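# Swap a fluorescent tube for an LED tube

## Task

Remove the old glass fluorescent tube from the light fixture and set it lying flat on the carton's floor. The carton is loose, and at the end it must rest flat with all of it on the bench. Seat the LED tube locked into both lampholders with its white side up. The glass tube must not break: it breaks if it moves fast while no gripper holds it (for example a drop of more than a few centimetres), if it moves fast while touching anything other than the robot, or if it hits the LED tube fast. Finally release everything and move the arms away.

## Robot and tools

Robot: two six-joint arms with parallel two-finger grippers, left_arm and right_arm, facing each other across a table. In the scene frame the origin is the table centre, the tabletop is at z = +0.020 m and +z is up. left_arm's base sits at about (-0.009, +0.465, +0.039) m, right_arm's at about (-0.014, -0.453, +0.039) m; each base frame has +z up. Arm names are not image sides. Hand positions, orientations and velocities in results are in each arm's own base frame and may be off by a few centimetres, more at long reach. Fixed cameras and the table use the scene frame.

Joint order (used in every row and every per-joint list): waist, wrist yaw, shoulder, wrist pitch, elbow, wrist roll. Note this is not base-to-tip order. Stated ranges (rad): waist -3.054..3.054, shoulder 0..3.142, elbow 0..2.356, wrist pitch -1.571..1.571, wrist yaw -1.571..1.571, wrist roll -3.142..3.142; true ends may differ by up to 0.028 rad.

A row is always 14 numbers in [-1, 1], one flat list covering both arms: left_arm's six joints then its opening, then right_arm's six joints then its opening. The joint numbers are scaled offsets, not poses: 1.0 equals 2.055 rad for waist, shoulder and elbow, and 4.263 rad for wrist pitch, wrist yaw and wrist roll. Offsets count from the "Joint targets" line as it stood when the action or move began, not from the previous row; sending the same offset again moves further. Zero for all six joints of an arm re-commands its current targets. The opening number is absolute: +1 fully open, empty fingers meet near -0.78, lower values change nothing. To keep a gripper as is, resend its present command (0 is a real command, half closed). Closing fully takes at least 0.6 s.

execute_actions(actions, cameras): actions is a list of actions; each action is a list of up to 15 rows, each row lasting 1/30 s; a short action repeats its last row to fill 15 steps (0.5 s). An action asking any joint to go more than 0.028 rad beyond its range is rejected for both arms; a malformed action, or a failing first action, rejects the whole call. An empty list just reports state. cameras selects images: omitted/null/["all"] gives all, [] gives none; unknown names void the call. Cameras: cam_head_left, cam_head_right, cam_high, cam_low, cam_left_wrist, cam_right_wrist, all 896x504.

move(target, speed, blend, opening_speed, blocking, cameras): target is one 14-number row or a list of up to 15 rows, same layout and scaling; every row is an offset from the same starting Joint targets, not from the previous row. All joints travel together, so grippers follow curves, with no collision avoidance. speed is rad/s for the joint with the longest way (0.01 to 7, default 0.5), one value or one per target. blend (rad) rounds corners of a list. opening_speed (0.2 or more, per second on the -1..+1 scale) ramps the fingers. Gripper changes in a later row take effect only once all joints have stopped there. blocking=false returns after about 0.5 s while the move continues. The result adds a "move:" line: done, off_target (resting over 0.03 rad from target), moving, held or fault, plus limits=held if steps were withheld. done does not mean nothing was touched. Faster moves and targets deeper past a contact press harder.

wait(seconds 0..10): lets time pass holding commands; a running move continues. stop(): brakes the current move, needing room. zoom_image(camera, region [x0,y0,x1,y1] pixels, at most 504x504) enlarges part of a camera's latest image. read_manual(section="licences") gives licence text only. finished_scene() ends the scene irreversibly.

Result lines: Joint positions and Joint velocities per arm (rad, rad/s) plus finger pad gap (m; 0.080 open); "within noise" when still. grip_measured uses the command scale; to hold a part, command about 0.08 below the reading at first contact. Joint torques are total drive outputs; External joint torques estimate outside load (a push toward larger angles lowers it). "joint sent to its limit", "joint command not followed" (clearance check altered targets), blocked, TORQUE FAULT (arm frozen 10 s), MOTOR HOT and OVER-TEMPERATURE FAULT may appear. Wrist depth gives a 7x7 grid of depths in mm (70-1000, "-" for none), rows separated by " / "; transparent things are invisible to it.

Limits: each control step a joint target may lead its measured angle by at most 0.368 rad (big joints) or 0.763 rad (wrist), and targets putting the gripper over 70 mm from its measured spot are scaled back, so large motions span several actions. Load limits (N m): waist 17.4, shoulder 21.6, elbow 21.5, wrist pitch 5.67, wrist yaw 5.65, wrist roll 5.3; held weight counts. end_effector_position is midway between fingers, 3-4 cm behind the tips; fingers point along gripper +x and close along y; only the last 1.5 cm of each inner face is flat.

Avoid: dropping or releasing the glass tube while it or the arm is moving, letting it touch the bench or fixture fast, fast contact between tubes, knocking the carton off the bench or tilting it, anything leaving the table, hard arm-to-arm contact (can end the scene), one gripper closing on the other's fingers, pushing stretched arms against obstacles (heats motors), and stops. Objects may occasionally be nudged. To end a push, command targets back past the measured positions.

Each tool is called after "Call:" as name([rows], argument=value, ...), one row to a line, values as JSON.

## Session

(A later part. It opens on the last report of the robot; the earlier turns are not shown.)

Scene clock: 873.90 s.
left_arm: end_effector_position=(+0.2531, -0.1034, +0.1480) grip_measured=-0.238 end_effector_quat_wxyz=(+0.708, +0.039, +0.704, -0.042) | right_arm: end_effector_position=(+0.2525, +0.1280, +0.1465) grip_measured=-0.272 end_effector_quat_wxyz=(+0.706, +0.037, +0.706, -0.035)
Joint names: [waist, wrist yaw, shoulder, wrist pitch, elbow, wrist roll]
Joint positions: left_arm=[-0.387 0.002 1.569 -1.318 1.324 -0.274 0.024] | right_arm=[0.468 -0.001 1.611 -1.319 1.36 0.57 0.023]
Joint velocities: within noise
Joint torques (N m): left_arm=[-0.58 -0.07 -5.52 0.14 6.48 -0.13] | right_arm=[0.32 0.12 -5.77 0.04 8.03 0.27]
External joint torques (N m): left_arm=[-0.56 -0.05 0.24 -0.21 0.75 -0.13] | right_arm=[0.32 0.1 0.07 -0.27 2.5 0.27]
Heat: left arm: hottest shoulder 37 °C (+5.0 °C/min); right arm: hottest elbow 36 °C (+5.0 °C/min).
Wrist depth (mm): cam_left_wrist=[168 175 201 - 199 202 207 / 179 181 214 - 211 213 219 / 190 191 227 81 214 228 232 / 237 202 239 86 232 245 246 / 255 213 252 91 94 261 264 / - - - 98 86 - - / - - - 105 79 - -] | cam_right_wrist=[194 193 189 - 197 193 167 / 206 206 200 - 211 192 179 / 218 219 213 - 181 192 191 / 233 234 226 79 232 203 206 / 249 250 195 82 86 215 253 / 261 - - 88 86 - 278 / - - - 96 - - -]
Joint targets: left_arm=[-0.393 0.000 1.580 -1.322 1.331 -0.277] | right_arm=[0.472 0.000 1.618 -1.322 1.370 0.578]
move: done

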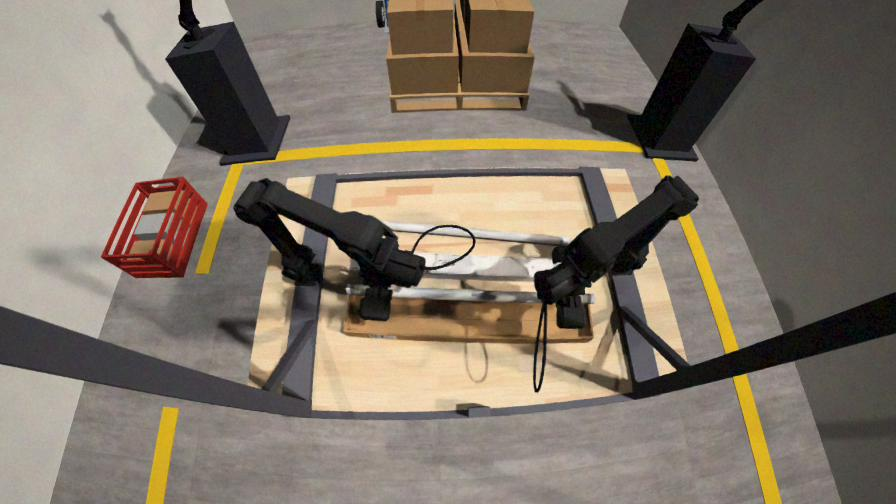

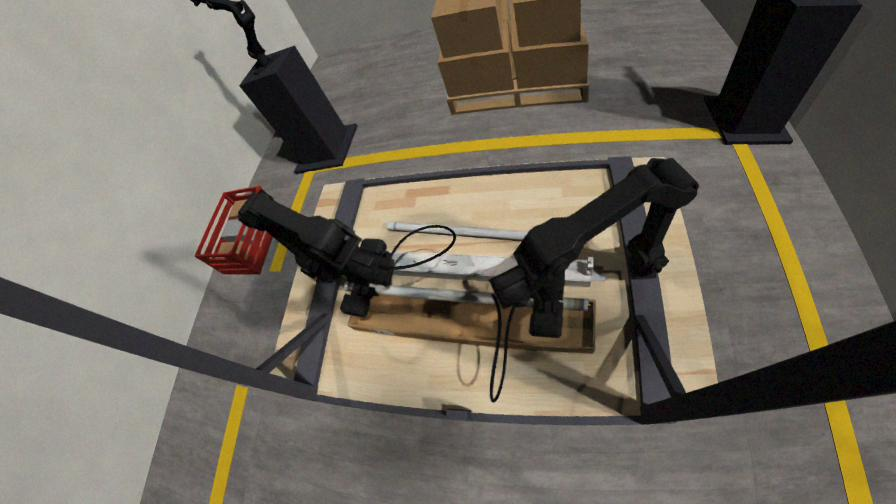

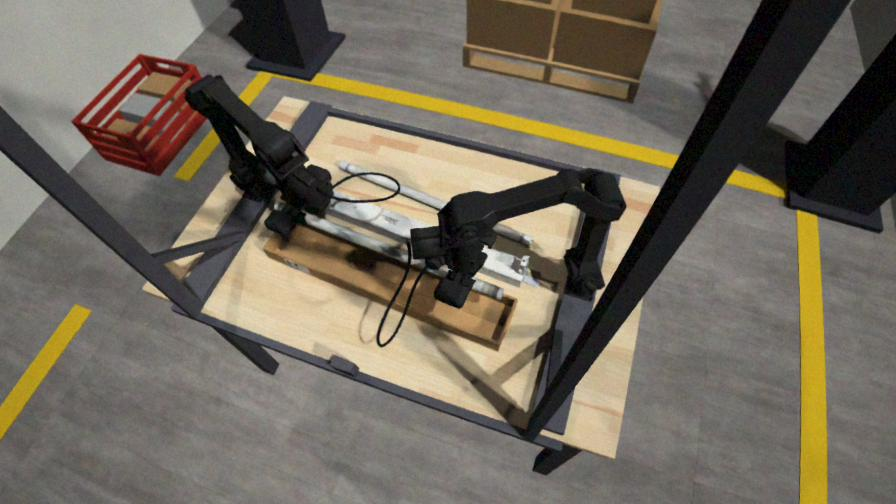

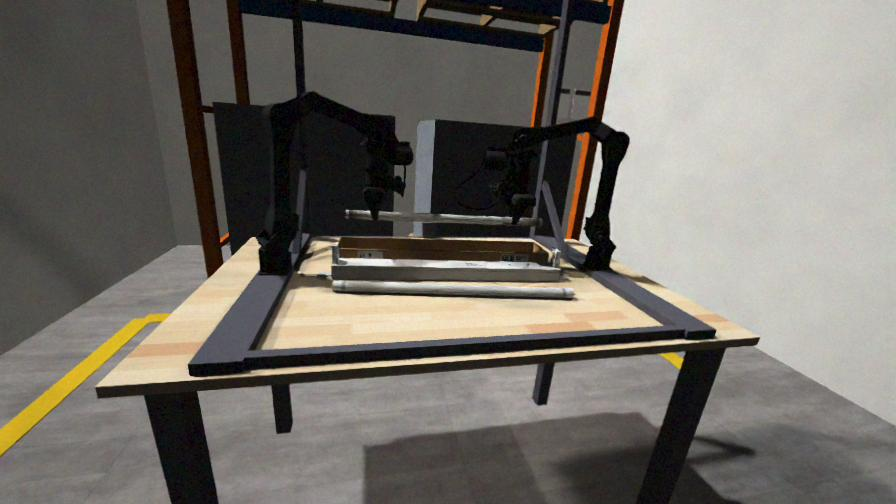

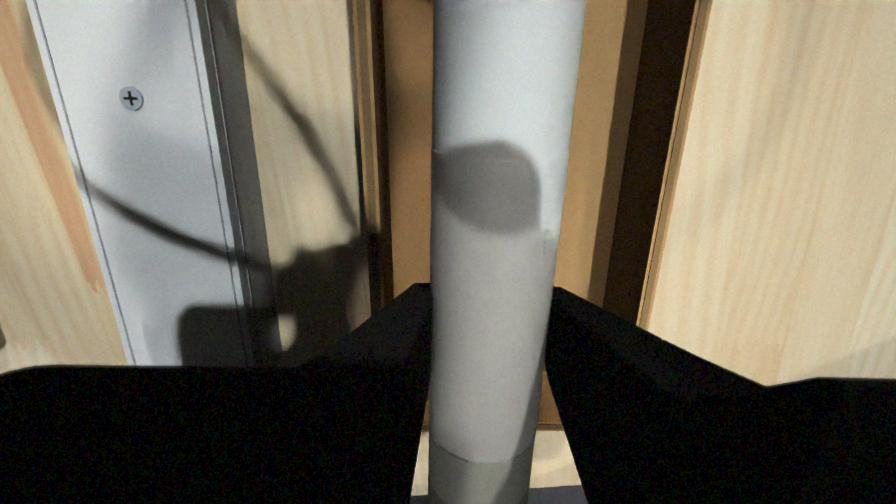

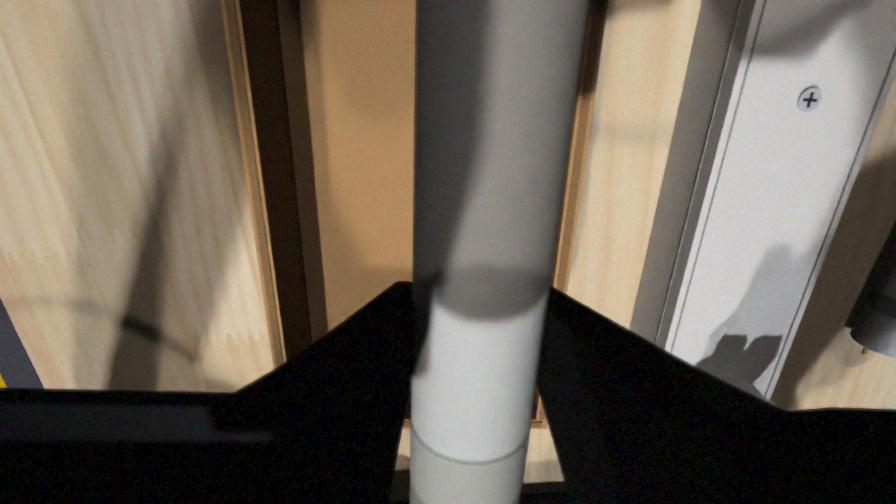

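Call:
move([
  [-0.0236,0,0.0287,0.0578,-0.0912,-0.0116,-0.30, 0.0237,0,0.0262,0.0571,-0.0928,0.0116,-0.32],
  [-0.0236,0,0.0619,0.1057,-0.1573,-0.0116,-0.30, 0.0237,0,0.0588,0.1044,-0.1582,0.0116,-0.32],
], speed=[0.35, 0.15], blend=0.02, cameras=["cam_head_left", "cam_high", "cam_left_wrist", "cam_right_wrist"])

Call:
zoom_image(camera="cam_head_left", region=[330, 270, 610, 350])

Scene clock: 935.97 s.
left_arm: end_effector_position=(+0.2575, -0.1207, +0.0396) grip_measured=-0.238 end_effector_quat_wxyz=(+0.711, +0.038, +0.701, -0.043) | right_arm: end_effector_position=(+0.2532, +0.1457, +0.0381) grip_measured=-0.272 end_effector_quat_wxyz=(+0.708, +0.038, +0.704, -0.033)
Joint names: [waist, wrist yaw, shoulder, wrist pitch, elbow, wrist roll]
Joint positions: left_arm=[-0.437 0.002 1.696 -0.874 1.015 -0.324 0.024] | right_arm=[0.521 -0.002 1.732 -0.881 1.05 0.622 0.023]
Joint velocities: within noise
Joint torques (N m): left_arm=[-0.42 -0.08 -6 0.54 4.34 -0.13] | right_arm=[-0.11 0.17 -6.22 0.54 5.53 0.23]
External joint torques (N m): left_arm=[-0.42 -0.05 0.21 0.18 -0.88 -0.13] | right_arm=[-0.06 0.13 0.03 0.2 0.43 0.23]
Heat: left arm: hottest shoulder 33 °C (-4.0 °C/min); right arm: hottest elbow 37 °C (+1.0 °C/min).
Wrist depth (mm): cam_left_wrist=[- 88 100 100 - 102 81 / - - 105 - 107 106 - / - 81 109 81 110 112 89 / - 75 118 86 117 118 99 / 131 88 123 91 94 125 89 / - - - 97 86 - - / - - - 104 79 - -] | cam_right_wrist=[- 88 93 - - 95 87 / - 96 99 - 101 100 83 / - 97 105 - 104 104 83 / - 83 111 79 112 111 87 / - 84 116 82 86 116 86 / - - - 88 86 - 82 / - - - 96 - - -]
Joint targets: left_arm=[-0.441 0.000 1.707 -0.871 1.008 -0.327] | right_arm=[0.521 0.001 1.739 -0.877 1.045 0.628]
move: done
Images, in order (width x height): cam_head_left 896x504, cam_high 896x504, cam_left_wrist 896x504, cam_right_wrist 896x504.

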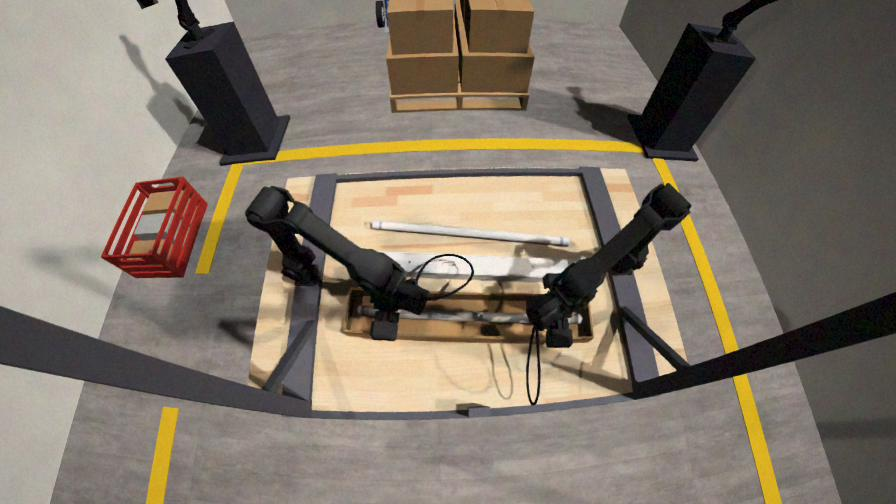

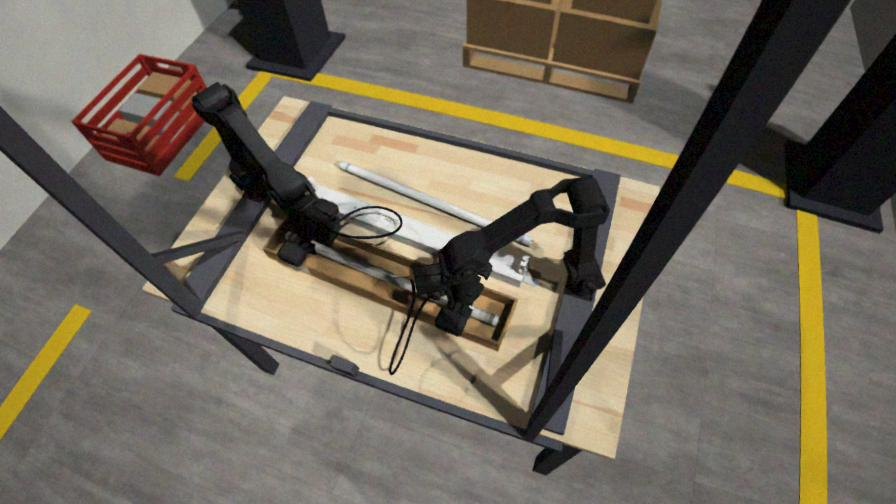

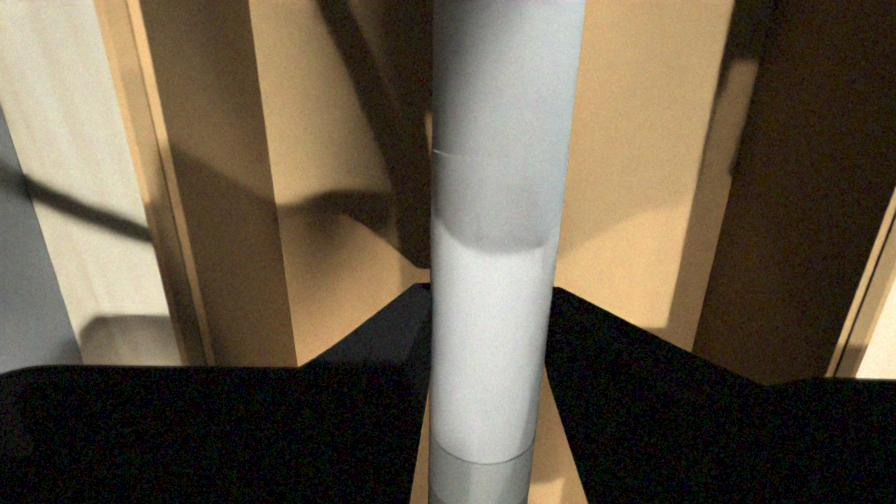

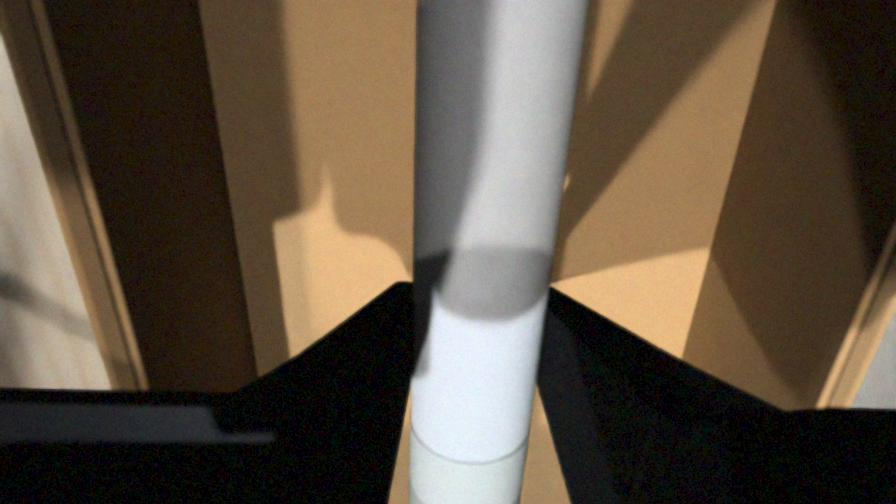

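Scaled by 1.800 from the camera's 896x504 image, which has a finer 1280x720 frame.

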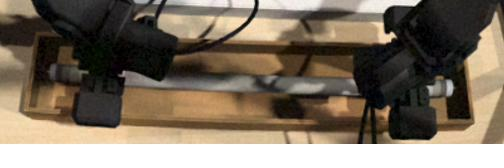

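Call:
move([
  [0,0,0.0029,0.0039,-0.0055,0,-0.30, 0,0,0.0029,0.0039,-0.0055,0,-0.32],
  [0,0,0.0029,0.0039,-0.0055,0,0.22, 0,0,0.0029,0.0039,-0.0055,0,0.22],
  [0,0,-0.0331,-0.0479,0.0659,0,0.22, 0,0,-0.0327,-0.0472,0.0654,0,0.22],
  [0,0,-0.0475,-0.0947,0.1486,0,0.22, 0,0,-0.0468,-0.0937,0.1477,0,0.22],
], speed=[0.1, 0.1, 0.3, 0.5], blend=[0, 0, 0.03, 0], opening_speed=1.0, cameras=["cam_head_left", "cam_high", "cam_left_wrist", "cam_right_wrist"])

Scene clock: 1000.83 s.
left_arm: end_effector_position=(+0.2540, -0.1190, +0.1301) grip_measured=+0.216 end_effector_quat_wxyz=(+0.700, +0.042, +0.712, -0.039) | right_arm: end_effector_position=(+0.2502, +0.1440, +0.1292) grip_measured=+0.217 end_effector_quat_wxyz=(+0.699, +0.033, +0.713, -0.040)
Joint names: [waist, wrist yaw, shoulder, wrist pitch, elbow, wrist roll]
Joint positions: left_arm=[-0.437 0.002 1.619 -1.273 1.304 -0.324 0.045] | right_arm=[0.521 -0.002 1.654 -1.276 1.337 0.624 0.045]
Joint velocities: within noise
Joint torques (N m): left_arm=[-0.39 -0.08 -8.58 0.18 6.71 -0.12] | right_arm=[0.01 0.15 -8.29 0.18 7.99 0.11]
External joint torques (N m): left_arm=[-0.39 -0.05 -2.55 -0.13 1.05 -0.12] | right_arm=[0.02 0.12 -2.23 -0.12 2.52 0.11]
Heat: left arm: hottest shoulder 35 °C (+1.0 °C/min); right arm: hottest shoulder 34 °C (+1.0 °C/min).
Wrist depth (mm): cam_left_wrist=[150 181 179 177 179 184 187 / 160 192 192 173 191 196 199 / 170 192 204 185 202 210 212 / 182 192 218 212 215 225 225 / 195 199 87 227 181 238 242 / - - - 232 223 - 253 / - - - 281 282 - -] | cam_right_wrist=[176 177 172 157 176 182 153 / 187 189 180 172 186 191 162 / 199 200 195 179 195 204 172 / 213 214 206 207 212 214 184 / 229 226 91 224 177 200 201 / - - 215 225 217 - 261 / - - 275 278 276 - -]
Joint targets: left_arm=[-0.441 0.000 1.609 -1.275 1.313 -0.327] | right_arm=[0.521 0.001 1.643 -1.277 1.349 0.628]
move: done
Images, in order (width x height): cam_head_left 896x504, cam_high 896x504, cam_left_wrist 896x504, cam_right_wrist 896x504.

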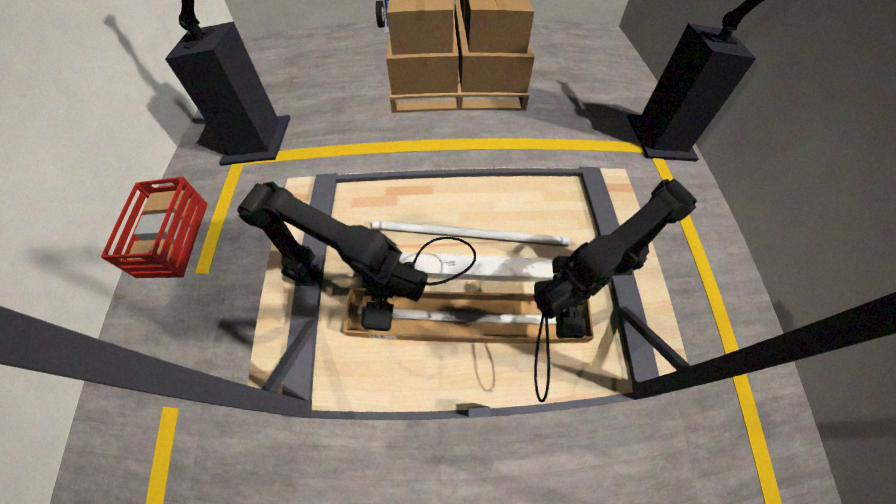

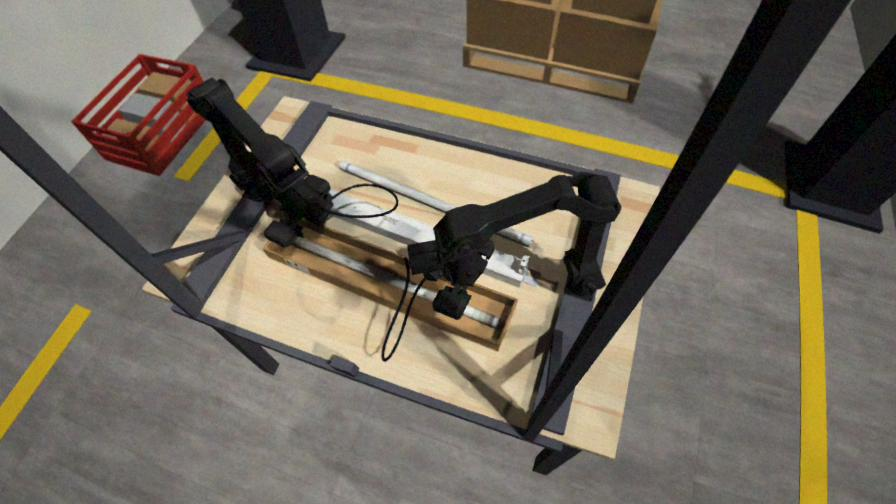

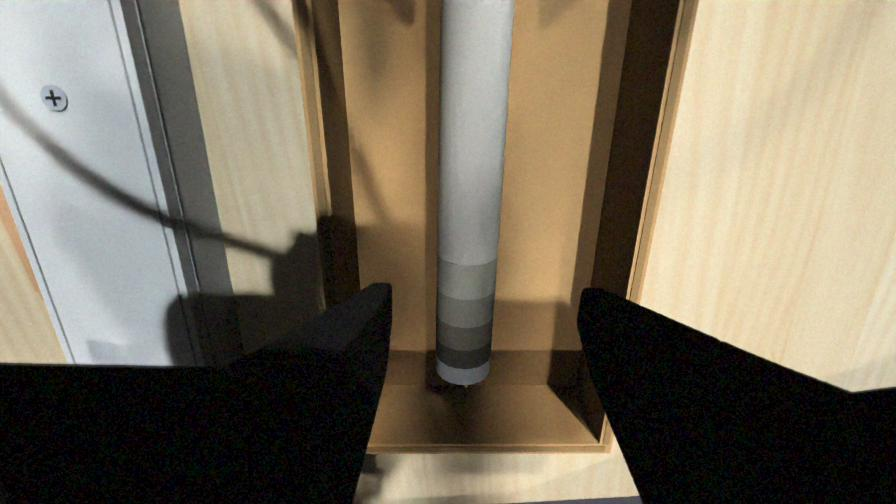

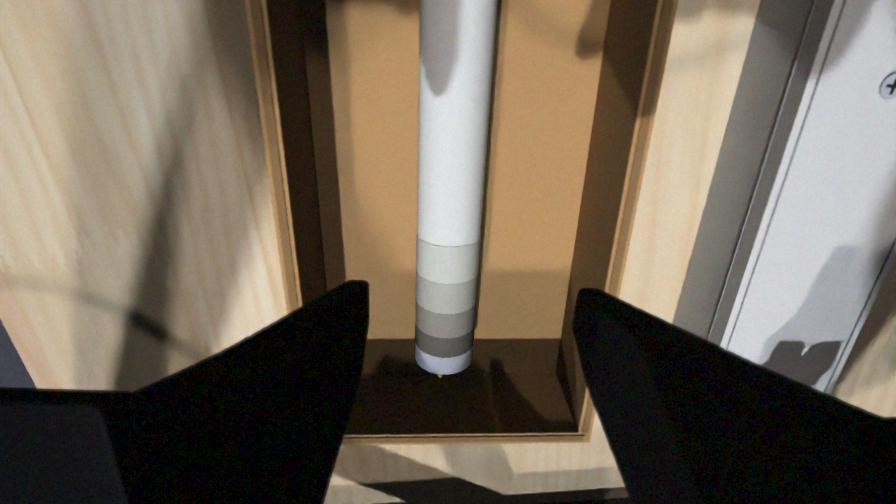

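Call:
move(target=[0.4925,0,0.0347,0.0316,-0.0307,0.2451,1.0, -0.4763,0,-0.1344,0.0283,-0.1931,-0.2203,1.0], speed=0.7, opening_speed=1.5, cameras=["cam_head_left", "cam_low", "cam_left_wrist", "cam_right_wrist"])

Scene clock: 1017.27 s.
left_arm: end_effector_position=(+0.2511, +0.1608, +0.1052) grip_measured=+1.000 end_effector_quat_wxyz=(+0.710, +0.053, +0.700, -0.047) | right_arm: end_effector_position=(+0.1941, -0.0949, +0.0993) grip_measured=+0.980 end_effector_quat_wxyz=(+0.703, +0.053, +0.707, -0.051)
Joint names: [waist, wrist yaw, shoulder, wrist pitch, elbow, wrist roll]
Joint positions: left_arm=[0.571 0.002 1.669 -1.143 1.258 0.713 0.08] | right_arm=[-0.455 0 1.378 -1.158 0.958 -0.308 0.079]
Joint velocities: within noise
Joint torques (N m): left_arm=[-0.22 -0.01 -6.23 0.51 4.66 0.17] | right_arm=[-0.32 0.06 -6.05 0.39 5.69 -0.15]
External joint torques (N m): left_arm=[-0.3 -0.04 0.21 0.15 -1.02 0.17] | right_arm=[-0.33 0.08 -2.04 0.08 0.26 -0.15]
Heat: left arm: hottest shoulder 36 °C (+2.0 °C/min); right arm: hottest shoulder 34 °C (+1.0 °C/min).
Wrist depth (mm): cam_left_wrist=[163 163 164 162 167 167 136 / 172 172 173 170 175 177 144 / 181 182 183 165 186 185 150 / 192 193 194 176 197 195 158 / 202 199 203 202 210 105 167 / - - 221 223 225 - - / - - 237 240 242 87 -] | cam_right_wrist=[123 125 156 141 157 157 157 / 128 131 165 148 166 167 167 / 137 139 176 157 177 177 178 / 147 147 185 167 189 189 189 / - 83 201 199 202 99 203 / - 78 217 216 217 83 - / - 230 235 236 236 83 -]
Joint targets: left_arm=[0.571 0.000 1.680 -1.140 1.250 0.718] | right_arm=[-0.459 0.001 1.367 -1.156 0.952 -0.311]
move: done
Images, in order (width x height): cam_head_left 896x504, cam_low 896x504, cam_left_wrist 896x504, cam_right_wrist 896x504.

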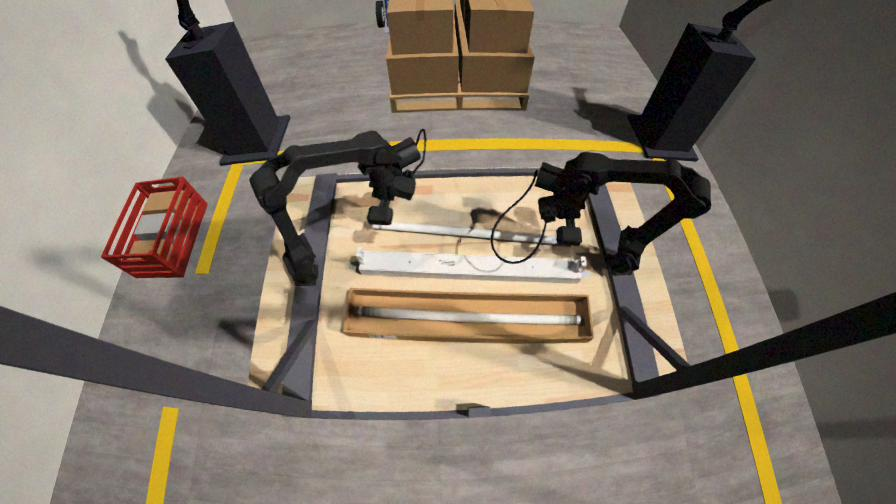

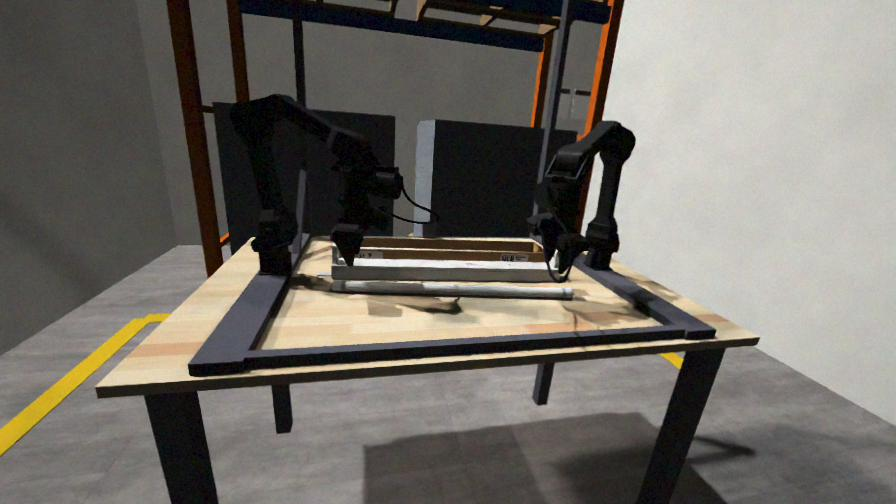

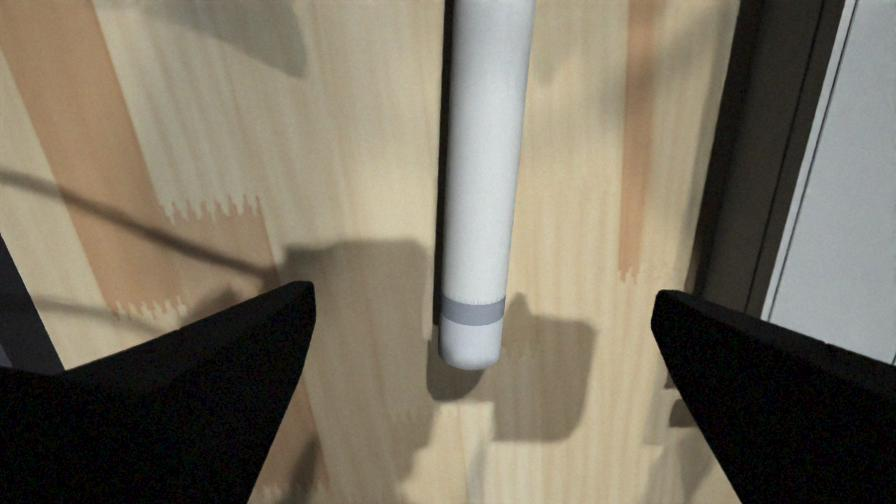

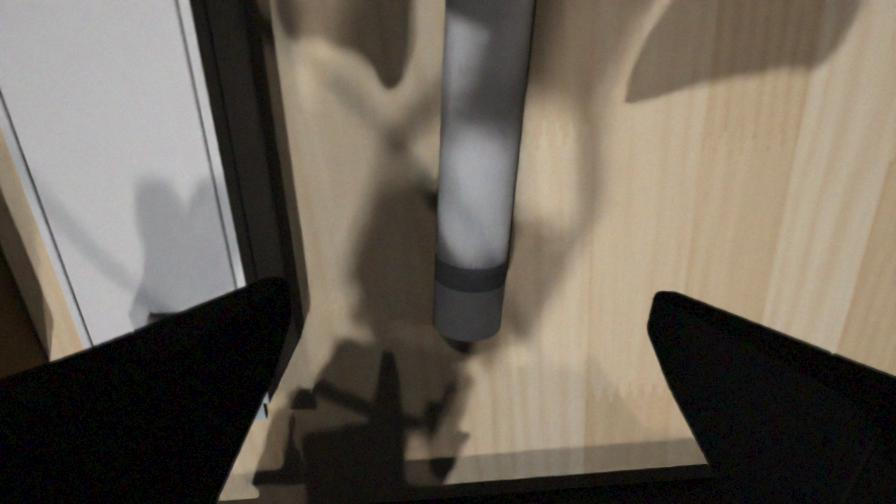

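Call:
move(target=[0.0034,-0.0239,-0.0664,0.0595,-0.1438,0.0087,0.33, 0.0355,0.0318,-0.0384,0.0374,-0.1015,0.0223,0.33], speed=0.5, opening_speed=1.5, cameras=["cam_low", "cam_left_wrist", "cam_right_wrist"])

Scene clock: 1205.23 s.
left_arm: end_effector_position=(+0.2204, +0.1598, +0.0634) grip_measured=+0.334 end_effector_quat_wxyz=(+0.707, +0.106, +0.699, -0.015) | right_arm: end_effector_position=(+0.1723, -0.0921, +0.0644) grip_measured=+0.333 end_effector_quat_wxyz=(+0.697, +0.013, +0.709, -0.107)
Joint names: [waist, wrist yaw, shoulder, wrist pitch, elbow, wrist roll]
Joint positions: left_arm=[0.575 -0.095 1.557 -0.89 0.963 0.751 0.05] | right_arm=[-0.389 0.133 1.298 -0.999 0.75 -0.22 0.05]
Joint velocities: within noise
Joint torques (N m): left_arm=[0.47 -0.28 -8.22 0.63 4.55 0.15] | right_arm=[0.37 0.24 -5.18 0.49 5.68 0.14]
External joint torques (N m): left_arm=[0.48 -0.25 -2.76 0.16 -0.97 0.16] | right_arm=[0.37 0.17 -1.85 0.11 0.31 0.13]
Heat: left arm: hottest shoulder 35 °C (+0.0 °C/min); right arm: hottest shoulder 34 °C (+0.0 °C/min).
Wrist depth (mm): cam_left_wrist=[138 135 132 127 123 123 120 / 146 143 139 133 130 129 126 / 156 152 148 141 138 136 132 / 166 162 157 139 147 145 139 / 179 173 84 141 152 151 147 / - - - 176 169 - - / - - 193 187 182 - -] | cam_right_wrist=[- 116 121 104 129 135 140 / - 122 128 110 138 144 150 / - 129 136 120 147 153 160 / - 137 145 125 157 165 172 / - 121 105 154 163 174 187 / - - 168 175 179 - 203 / - - 181 189 198 - -]
Joint targets: left_arm=[0.578 -0.102 1.544 -0.887 0.955 0.755] | right_arm=[-0.385 0.136 1.288 -0.997 0.743 -0.216]
move: done
Images, in order (width x height): cam_low 896x504, cam_left_wrist 896x504, cam_right_wrist 896x504.

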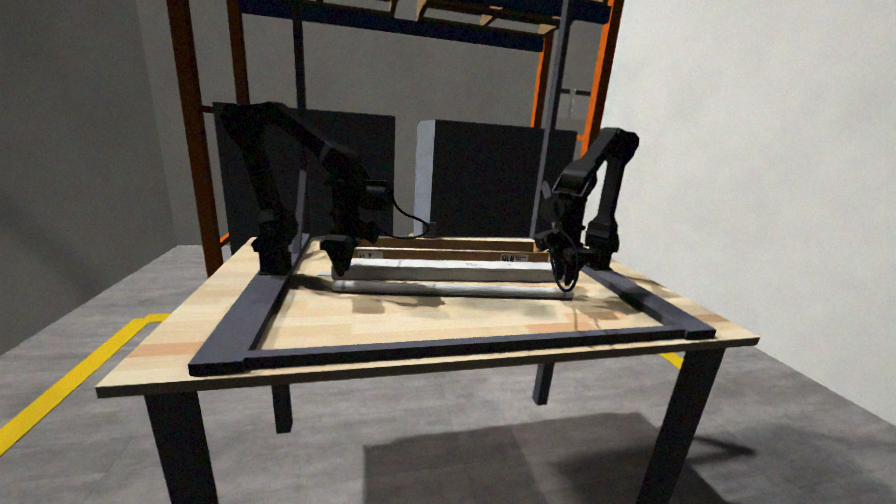

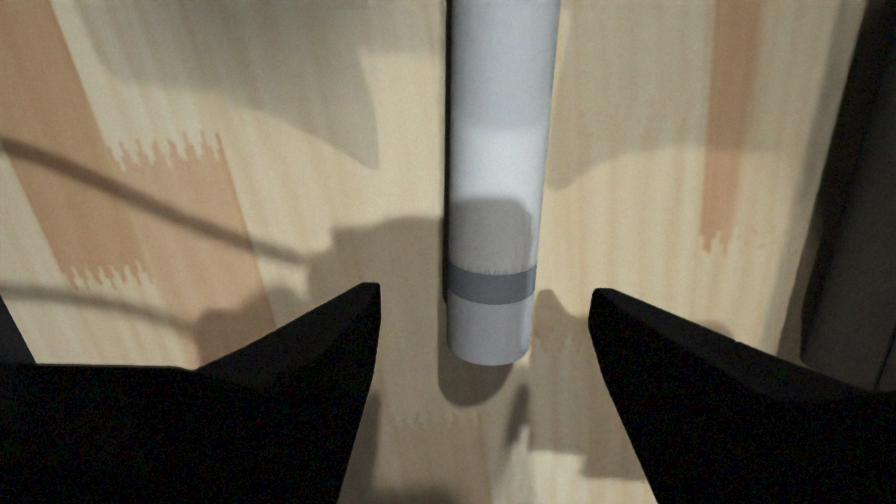

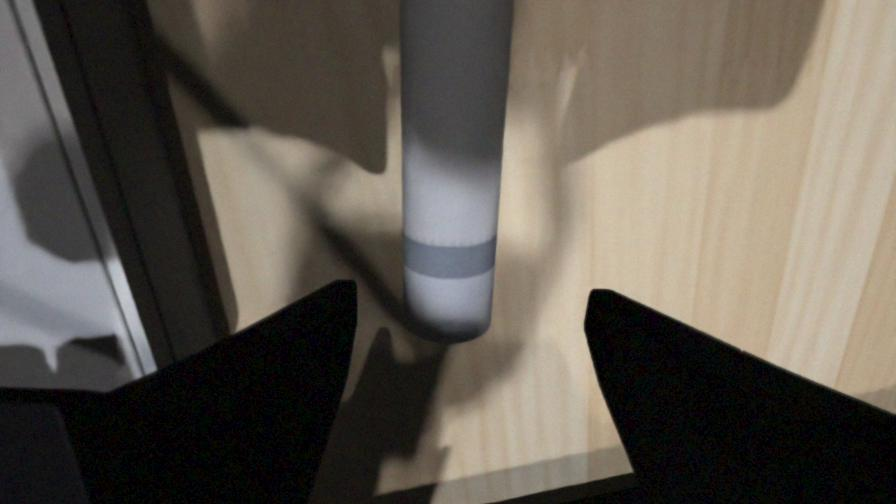

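Call:
move(target=[0,0,0.0262,0.0329,-0.0417,0,0.33, 0.0091,0.0002,0.0256,0.0366,-0.0512,0.0046,0.33], speed=0.2, cameras=["cam_low", "cam_left_wrist", "cam_right_wrist"])

Call:
zoom_image(camera="cam_low", region=[320, 220, 600, 320])

Scene clock: 1222.60 s.
left_arm: end_effector_position=(+0.2215, +0.1606, +0.0368) grip_measured=+0.334 end_effector_quat_wxyz=(+0.713, +0.111, +0.693, -0.010) | right_arm: end_effector_position=(+0.1732, -0.0887, +0.0339) grip_measured=+0.333 end_effector_quat_wxyz=(+0.703, +0.011, +0.703, -0.110)
Joint names: [waist, wrist yaw, shoulder, wrist pitch, elbow, wrist roll]
Joint positions: left_arm=[0.575 -0.095 1.588 -0.749 0.877 0.751 0.05] | right_arm=[-0.37 0.134 1.334 -0.843 0.644 -0.201 0.05]
Joint velocities: within noise
Joint torques (N m): left_arm=[0.32 -0.27 -5.25 0.66 4.36 0.14] | right_arm=[0.28 0.23 -2.9 0.49 5.43 0.15]
External joint torques (N m): left_arm=[0.34 -0.25 0.21 0.16 -0.92 0.15] | right_arm=[0.27 0.17 0.44 0.09 0.33 0.14]
Heat: left arm: hottest shoulder 36 °C (+1.0 °C/min); right arm: hottest shoulder 34 °C (+0.0 °C/min).
Wrist depth (mm): cam_left_wrist=[114 112 109 105 100 100 97 / 121 119 115 95 88 105 102 / 129 126 122 100 110 111 108 / 138 134 129 101 119 117 113 / 147 142 84 108 104 122 120 / - - - 138 113 - - / - - 156 152 147 - -] | cam_right_wrist=[- 91 95 79 101 106 111 / 92 96 100 87 107 113 118 / - 101 106 89 113 119 126 / - 108 112 93 122 128 135 / - 112 105 108 102 135 146 / - - 128 109 138 - 157 / - - 137 145 152 - -]
Joint targets: left_arm=[0.578 -0.102 1.598 -0.746 0.869 0.755] | right_arm=[-0.367 0.137 1.340 -0.841 0.638 -0.197]
move: done
Images, in order (width x height): cam_low 896x504, cam_left_wrist 896x504, cam_right_wrist 896x504.

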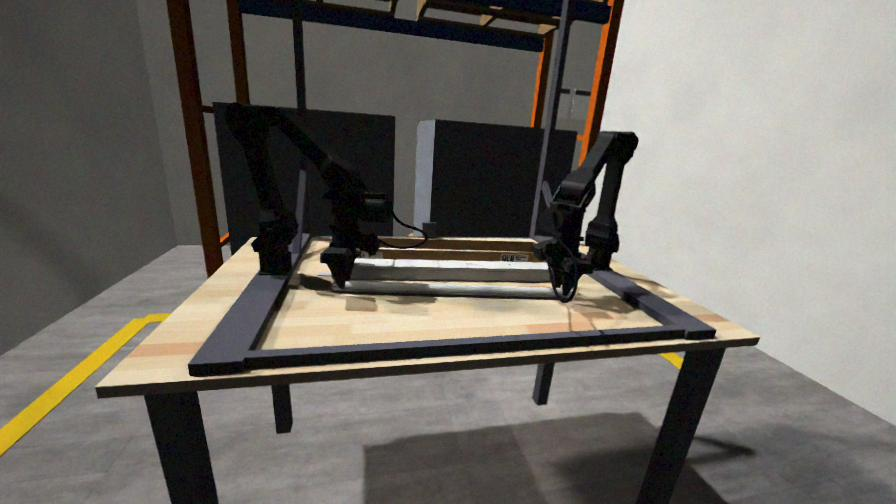

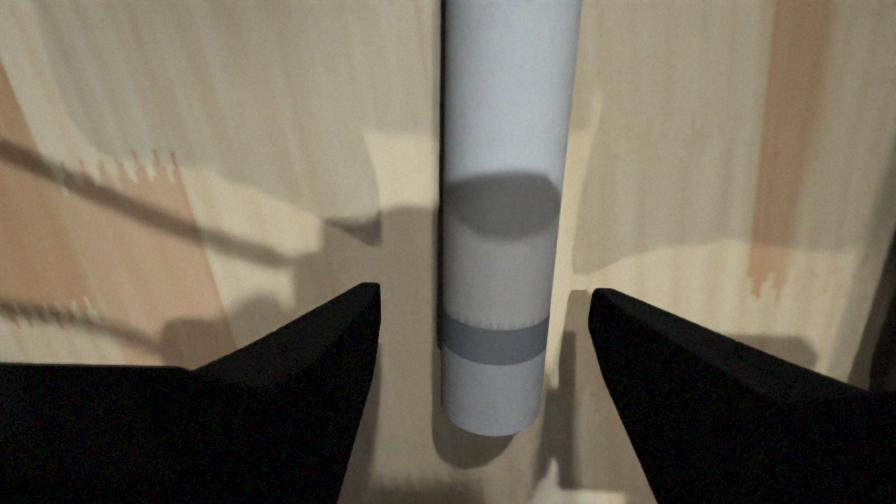

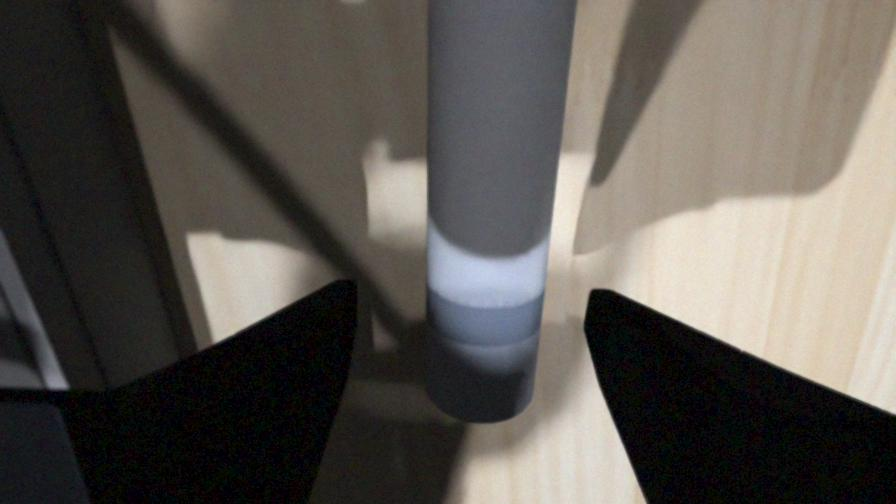

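Scaled by 1.800 from the camera's 896x504 image, which has a finer 1280x720 frame.

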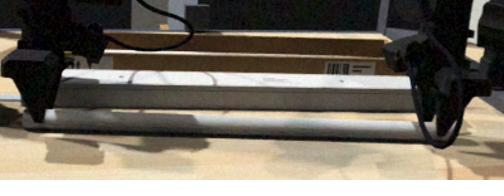

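Call:
move(target=[0,0,0.0075,0.0078,-0.0087,0,0.33, 0,0,0.0050,0.0053,-0.0061,0,0.33], speed=0.1, cameras=["cam_left_wrist", "cam_right_wrist"])

Scene clock: 1261.80 s.
left_arm: end_effector_position=(+0.2216, +0.1606, +0.0294) grip_measured=+0.334 end_effector_quat_wxyz=(+0.713, +0.111, +0.693, -0.010) | right_arm: end_effector_position=(+0.1731, -0.0887, +0.0293) grip_measured=+0.333 end_effector_quat_wxyz=(+0.702, +0.012, +0.703, -0.110)
Joint names: [waist, wrist yaw, shoulder, wrist pitch, elbow, wrist roll]
Joint positions: left_arm=[0.575 -0.095 1.603 -0.716 0.859 0.751 0.05] | right_arm=[-0.37 0.134 1.344 -0.82 0.631 -0.2 0.05]
Joint velocities: within noise
Joint torques (N m): left_arm=[0.33 -0.27 -5.23 0.66 4.28 0.15] | right_arm=[0.29 0.22 -3 0.54 5.41 0.15]
External joint torques (N m): left_arm=[0.33 -0.24 0.25 0.15 -0.94 0.15] | right_arm=[0.3 0.15 0.37 0.13 0.33 0.14]
Heat: left arm: hottest shoulder 34 °C (-1.0 °C/min); right arm: hottest shoulder 31 °C (-3.0 °C/min).
Wrist depth (mm): cam_left_wrist=[- 105 102 81 80 93 91 / 114 112 108 85 85 98 96 / 121 117 114 87 105 104 101 / 127 125 121 91 110 110 106 / 138 133 84 97 107 114 112 / - - - 104 124 - - / - - 146 142 137 - -] | cam_right_wrist=[- 87 90 90 76 102 106 / 90 92 96 79 101 108 112 / - 97 101 85 108 115 120 / - 104 107 89 116 123 129 / - 107 105 114 102 129 141 / - - 124 104 130 - 151 / - - 134 140 145 - -]
Joint targets: left_arm=[0.578 -0.102 1.613 -0.713 0.851 0.755] | right_arm=[-0.367 0.137 1.351 -0.818 0.625 -0.196]
move: done
Images, in order (width x height): cam_left_wrist 896x504, cam_right_wrist 896x504.

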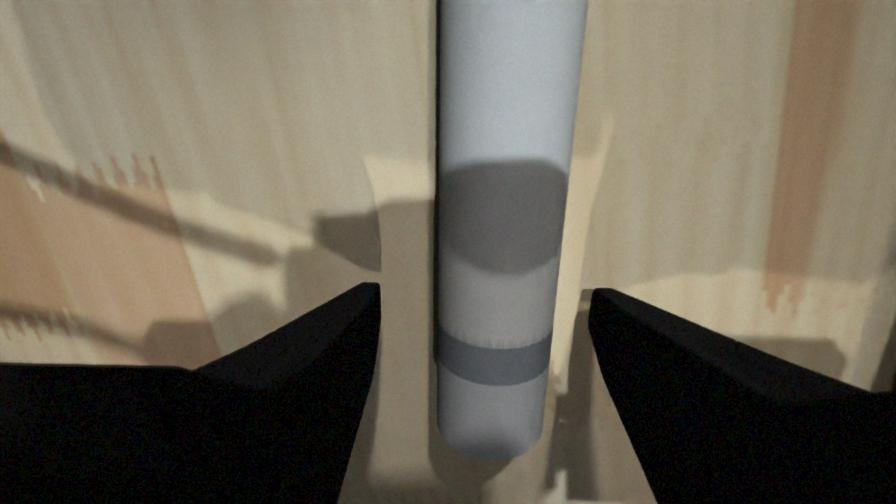

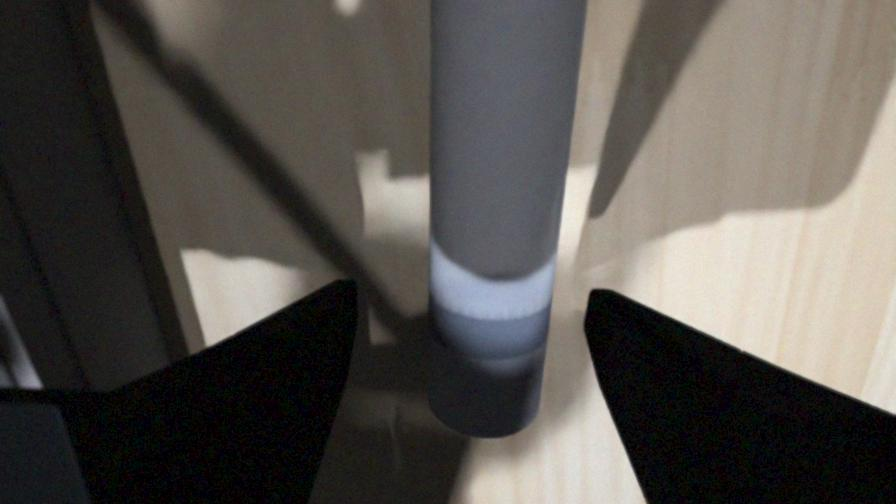

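Call:
move([
  [-0.0058,0,0,0,0,-0.0028,0.33, -0.0107,0,0,0,0,-0.0052,0.33],
  [-0.0058,0,0,0,0,-0.0028,-0.30, -0.0107,0,0,0,0,-0.0052,-0.32],
], speed=0.1, opening_speed=0.8, cameras=["cam_left_wrist", "cam_right_wrist"])

Scene clock: 1271.70 s.
left_arm: end_effector_position=(+0.2224, +0.1598, +0.0294) grip_measured=-0.269 end_effector_quat_wxyz=(+0.713, +0.111, +0.692, -0.010) | right_arm: end_effector_position=(+0.1715, -0.0914, +0.0292) grip_measured=-0.305 end_effector_quat_wxyz=(+0.701, +0.011, +0.704, -0.110)
Joint names: [waist, wrist yaw, shoulder, wrist pitch, elbow, wrist roll]
Joint positions: left_arm=[0.57 -0.096 1.603 -0.716 0.859 0.747 0.023] | right_arm=[-0.386 0.134 1.344 -0.821 0.631 -0.216 0.021]
Joint velocities: within noise
Joint torques (N m): left_arm=[-0.39 -0.25 -5.23 0.65 4.31 -0.15] | right_arm=[-0.15 0.19 -3.19 0.5 5.56 -0.09]
External joint torques (N m): left_arm=[-0.41 -0.21 0.2 0.16 -0.85 -0.14] | right_arm=[-0.17 0.13 0.17 0.11 0.51 -0.09]
Heat: left arm: hottest shoulder 33 °C (-3.0 °C/min); right arm: hottest shoulder 31 °C (-3.0 °C/min).
Wrist depth (mm): cam_left_wrist=[- 106 102 79 94 93 91 / 114 112 108 83 99 99 96 / 121 118 114 85 105 103 101 / 128 125 121 90 111 110 106 / 138 134 127 94 100 115 112 / - - - 101 - - - / - - - 142 77 - -] | cam_right_wrist=[- 87 91 75 96 101 106 / 90 92 96 77 103 108 112 / - 97 101 82 109 115 121 / - 103 107 87 116 123 130 / - 109 112 89 93 132 141 / - - - 99 92 - 150 / - - - 140 - - -]
Joint targets: left_arm=[0.566 -0.102 1.613 -0.713 0.851 0.743] | right_arm=[-0.389 0.137 1.350 -0.818 0.625 -0.219]
move: done
Images, in order (width x height): cam_left_wrist 896x504, cam_right_wrist 896x504.

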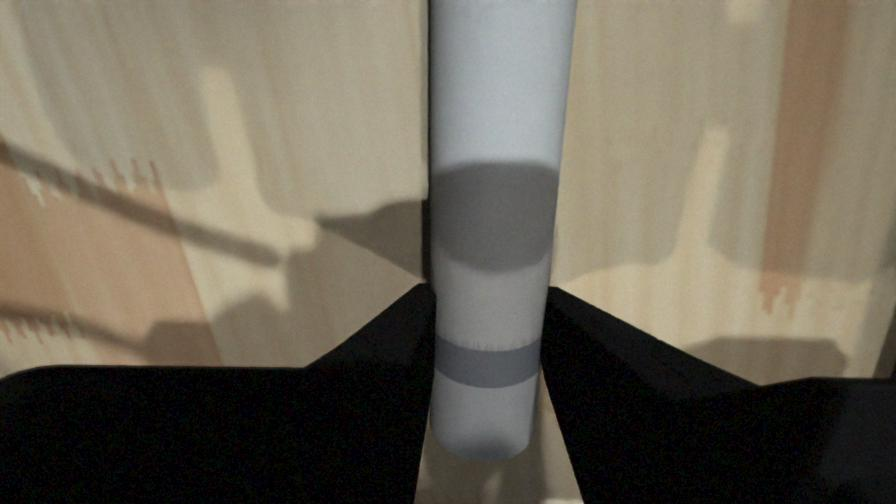

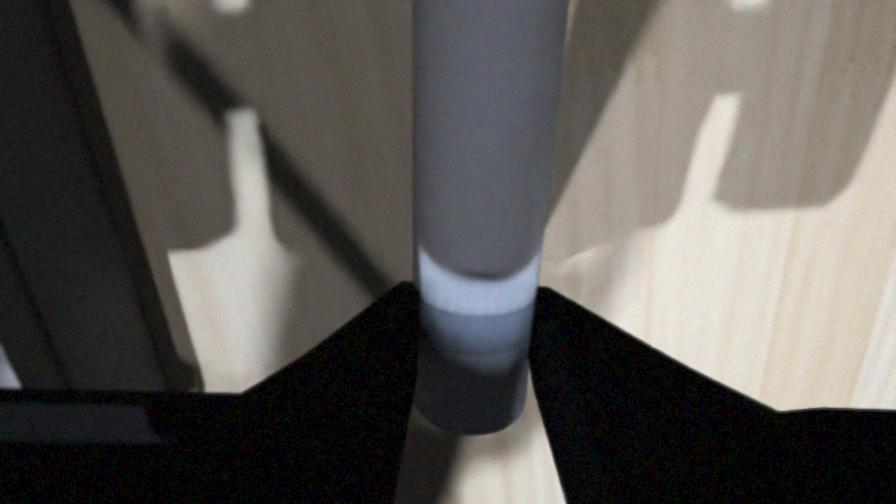

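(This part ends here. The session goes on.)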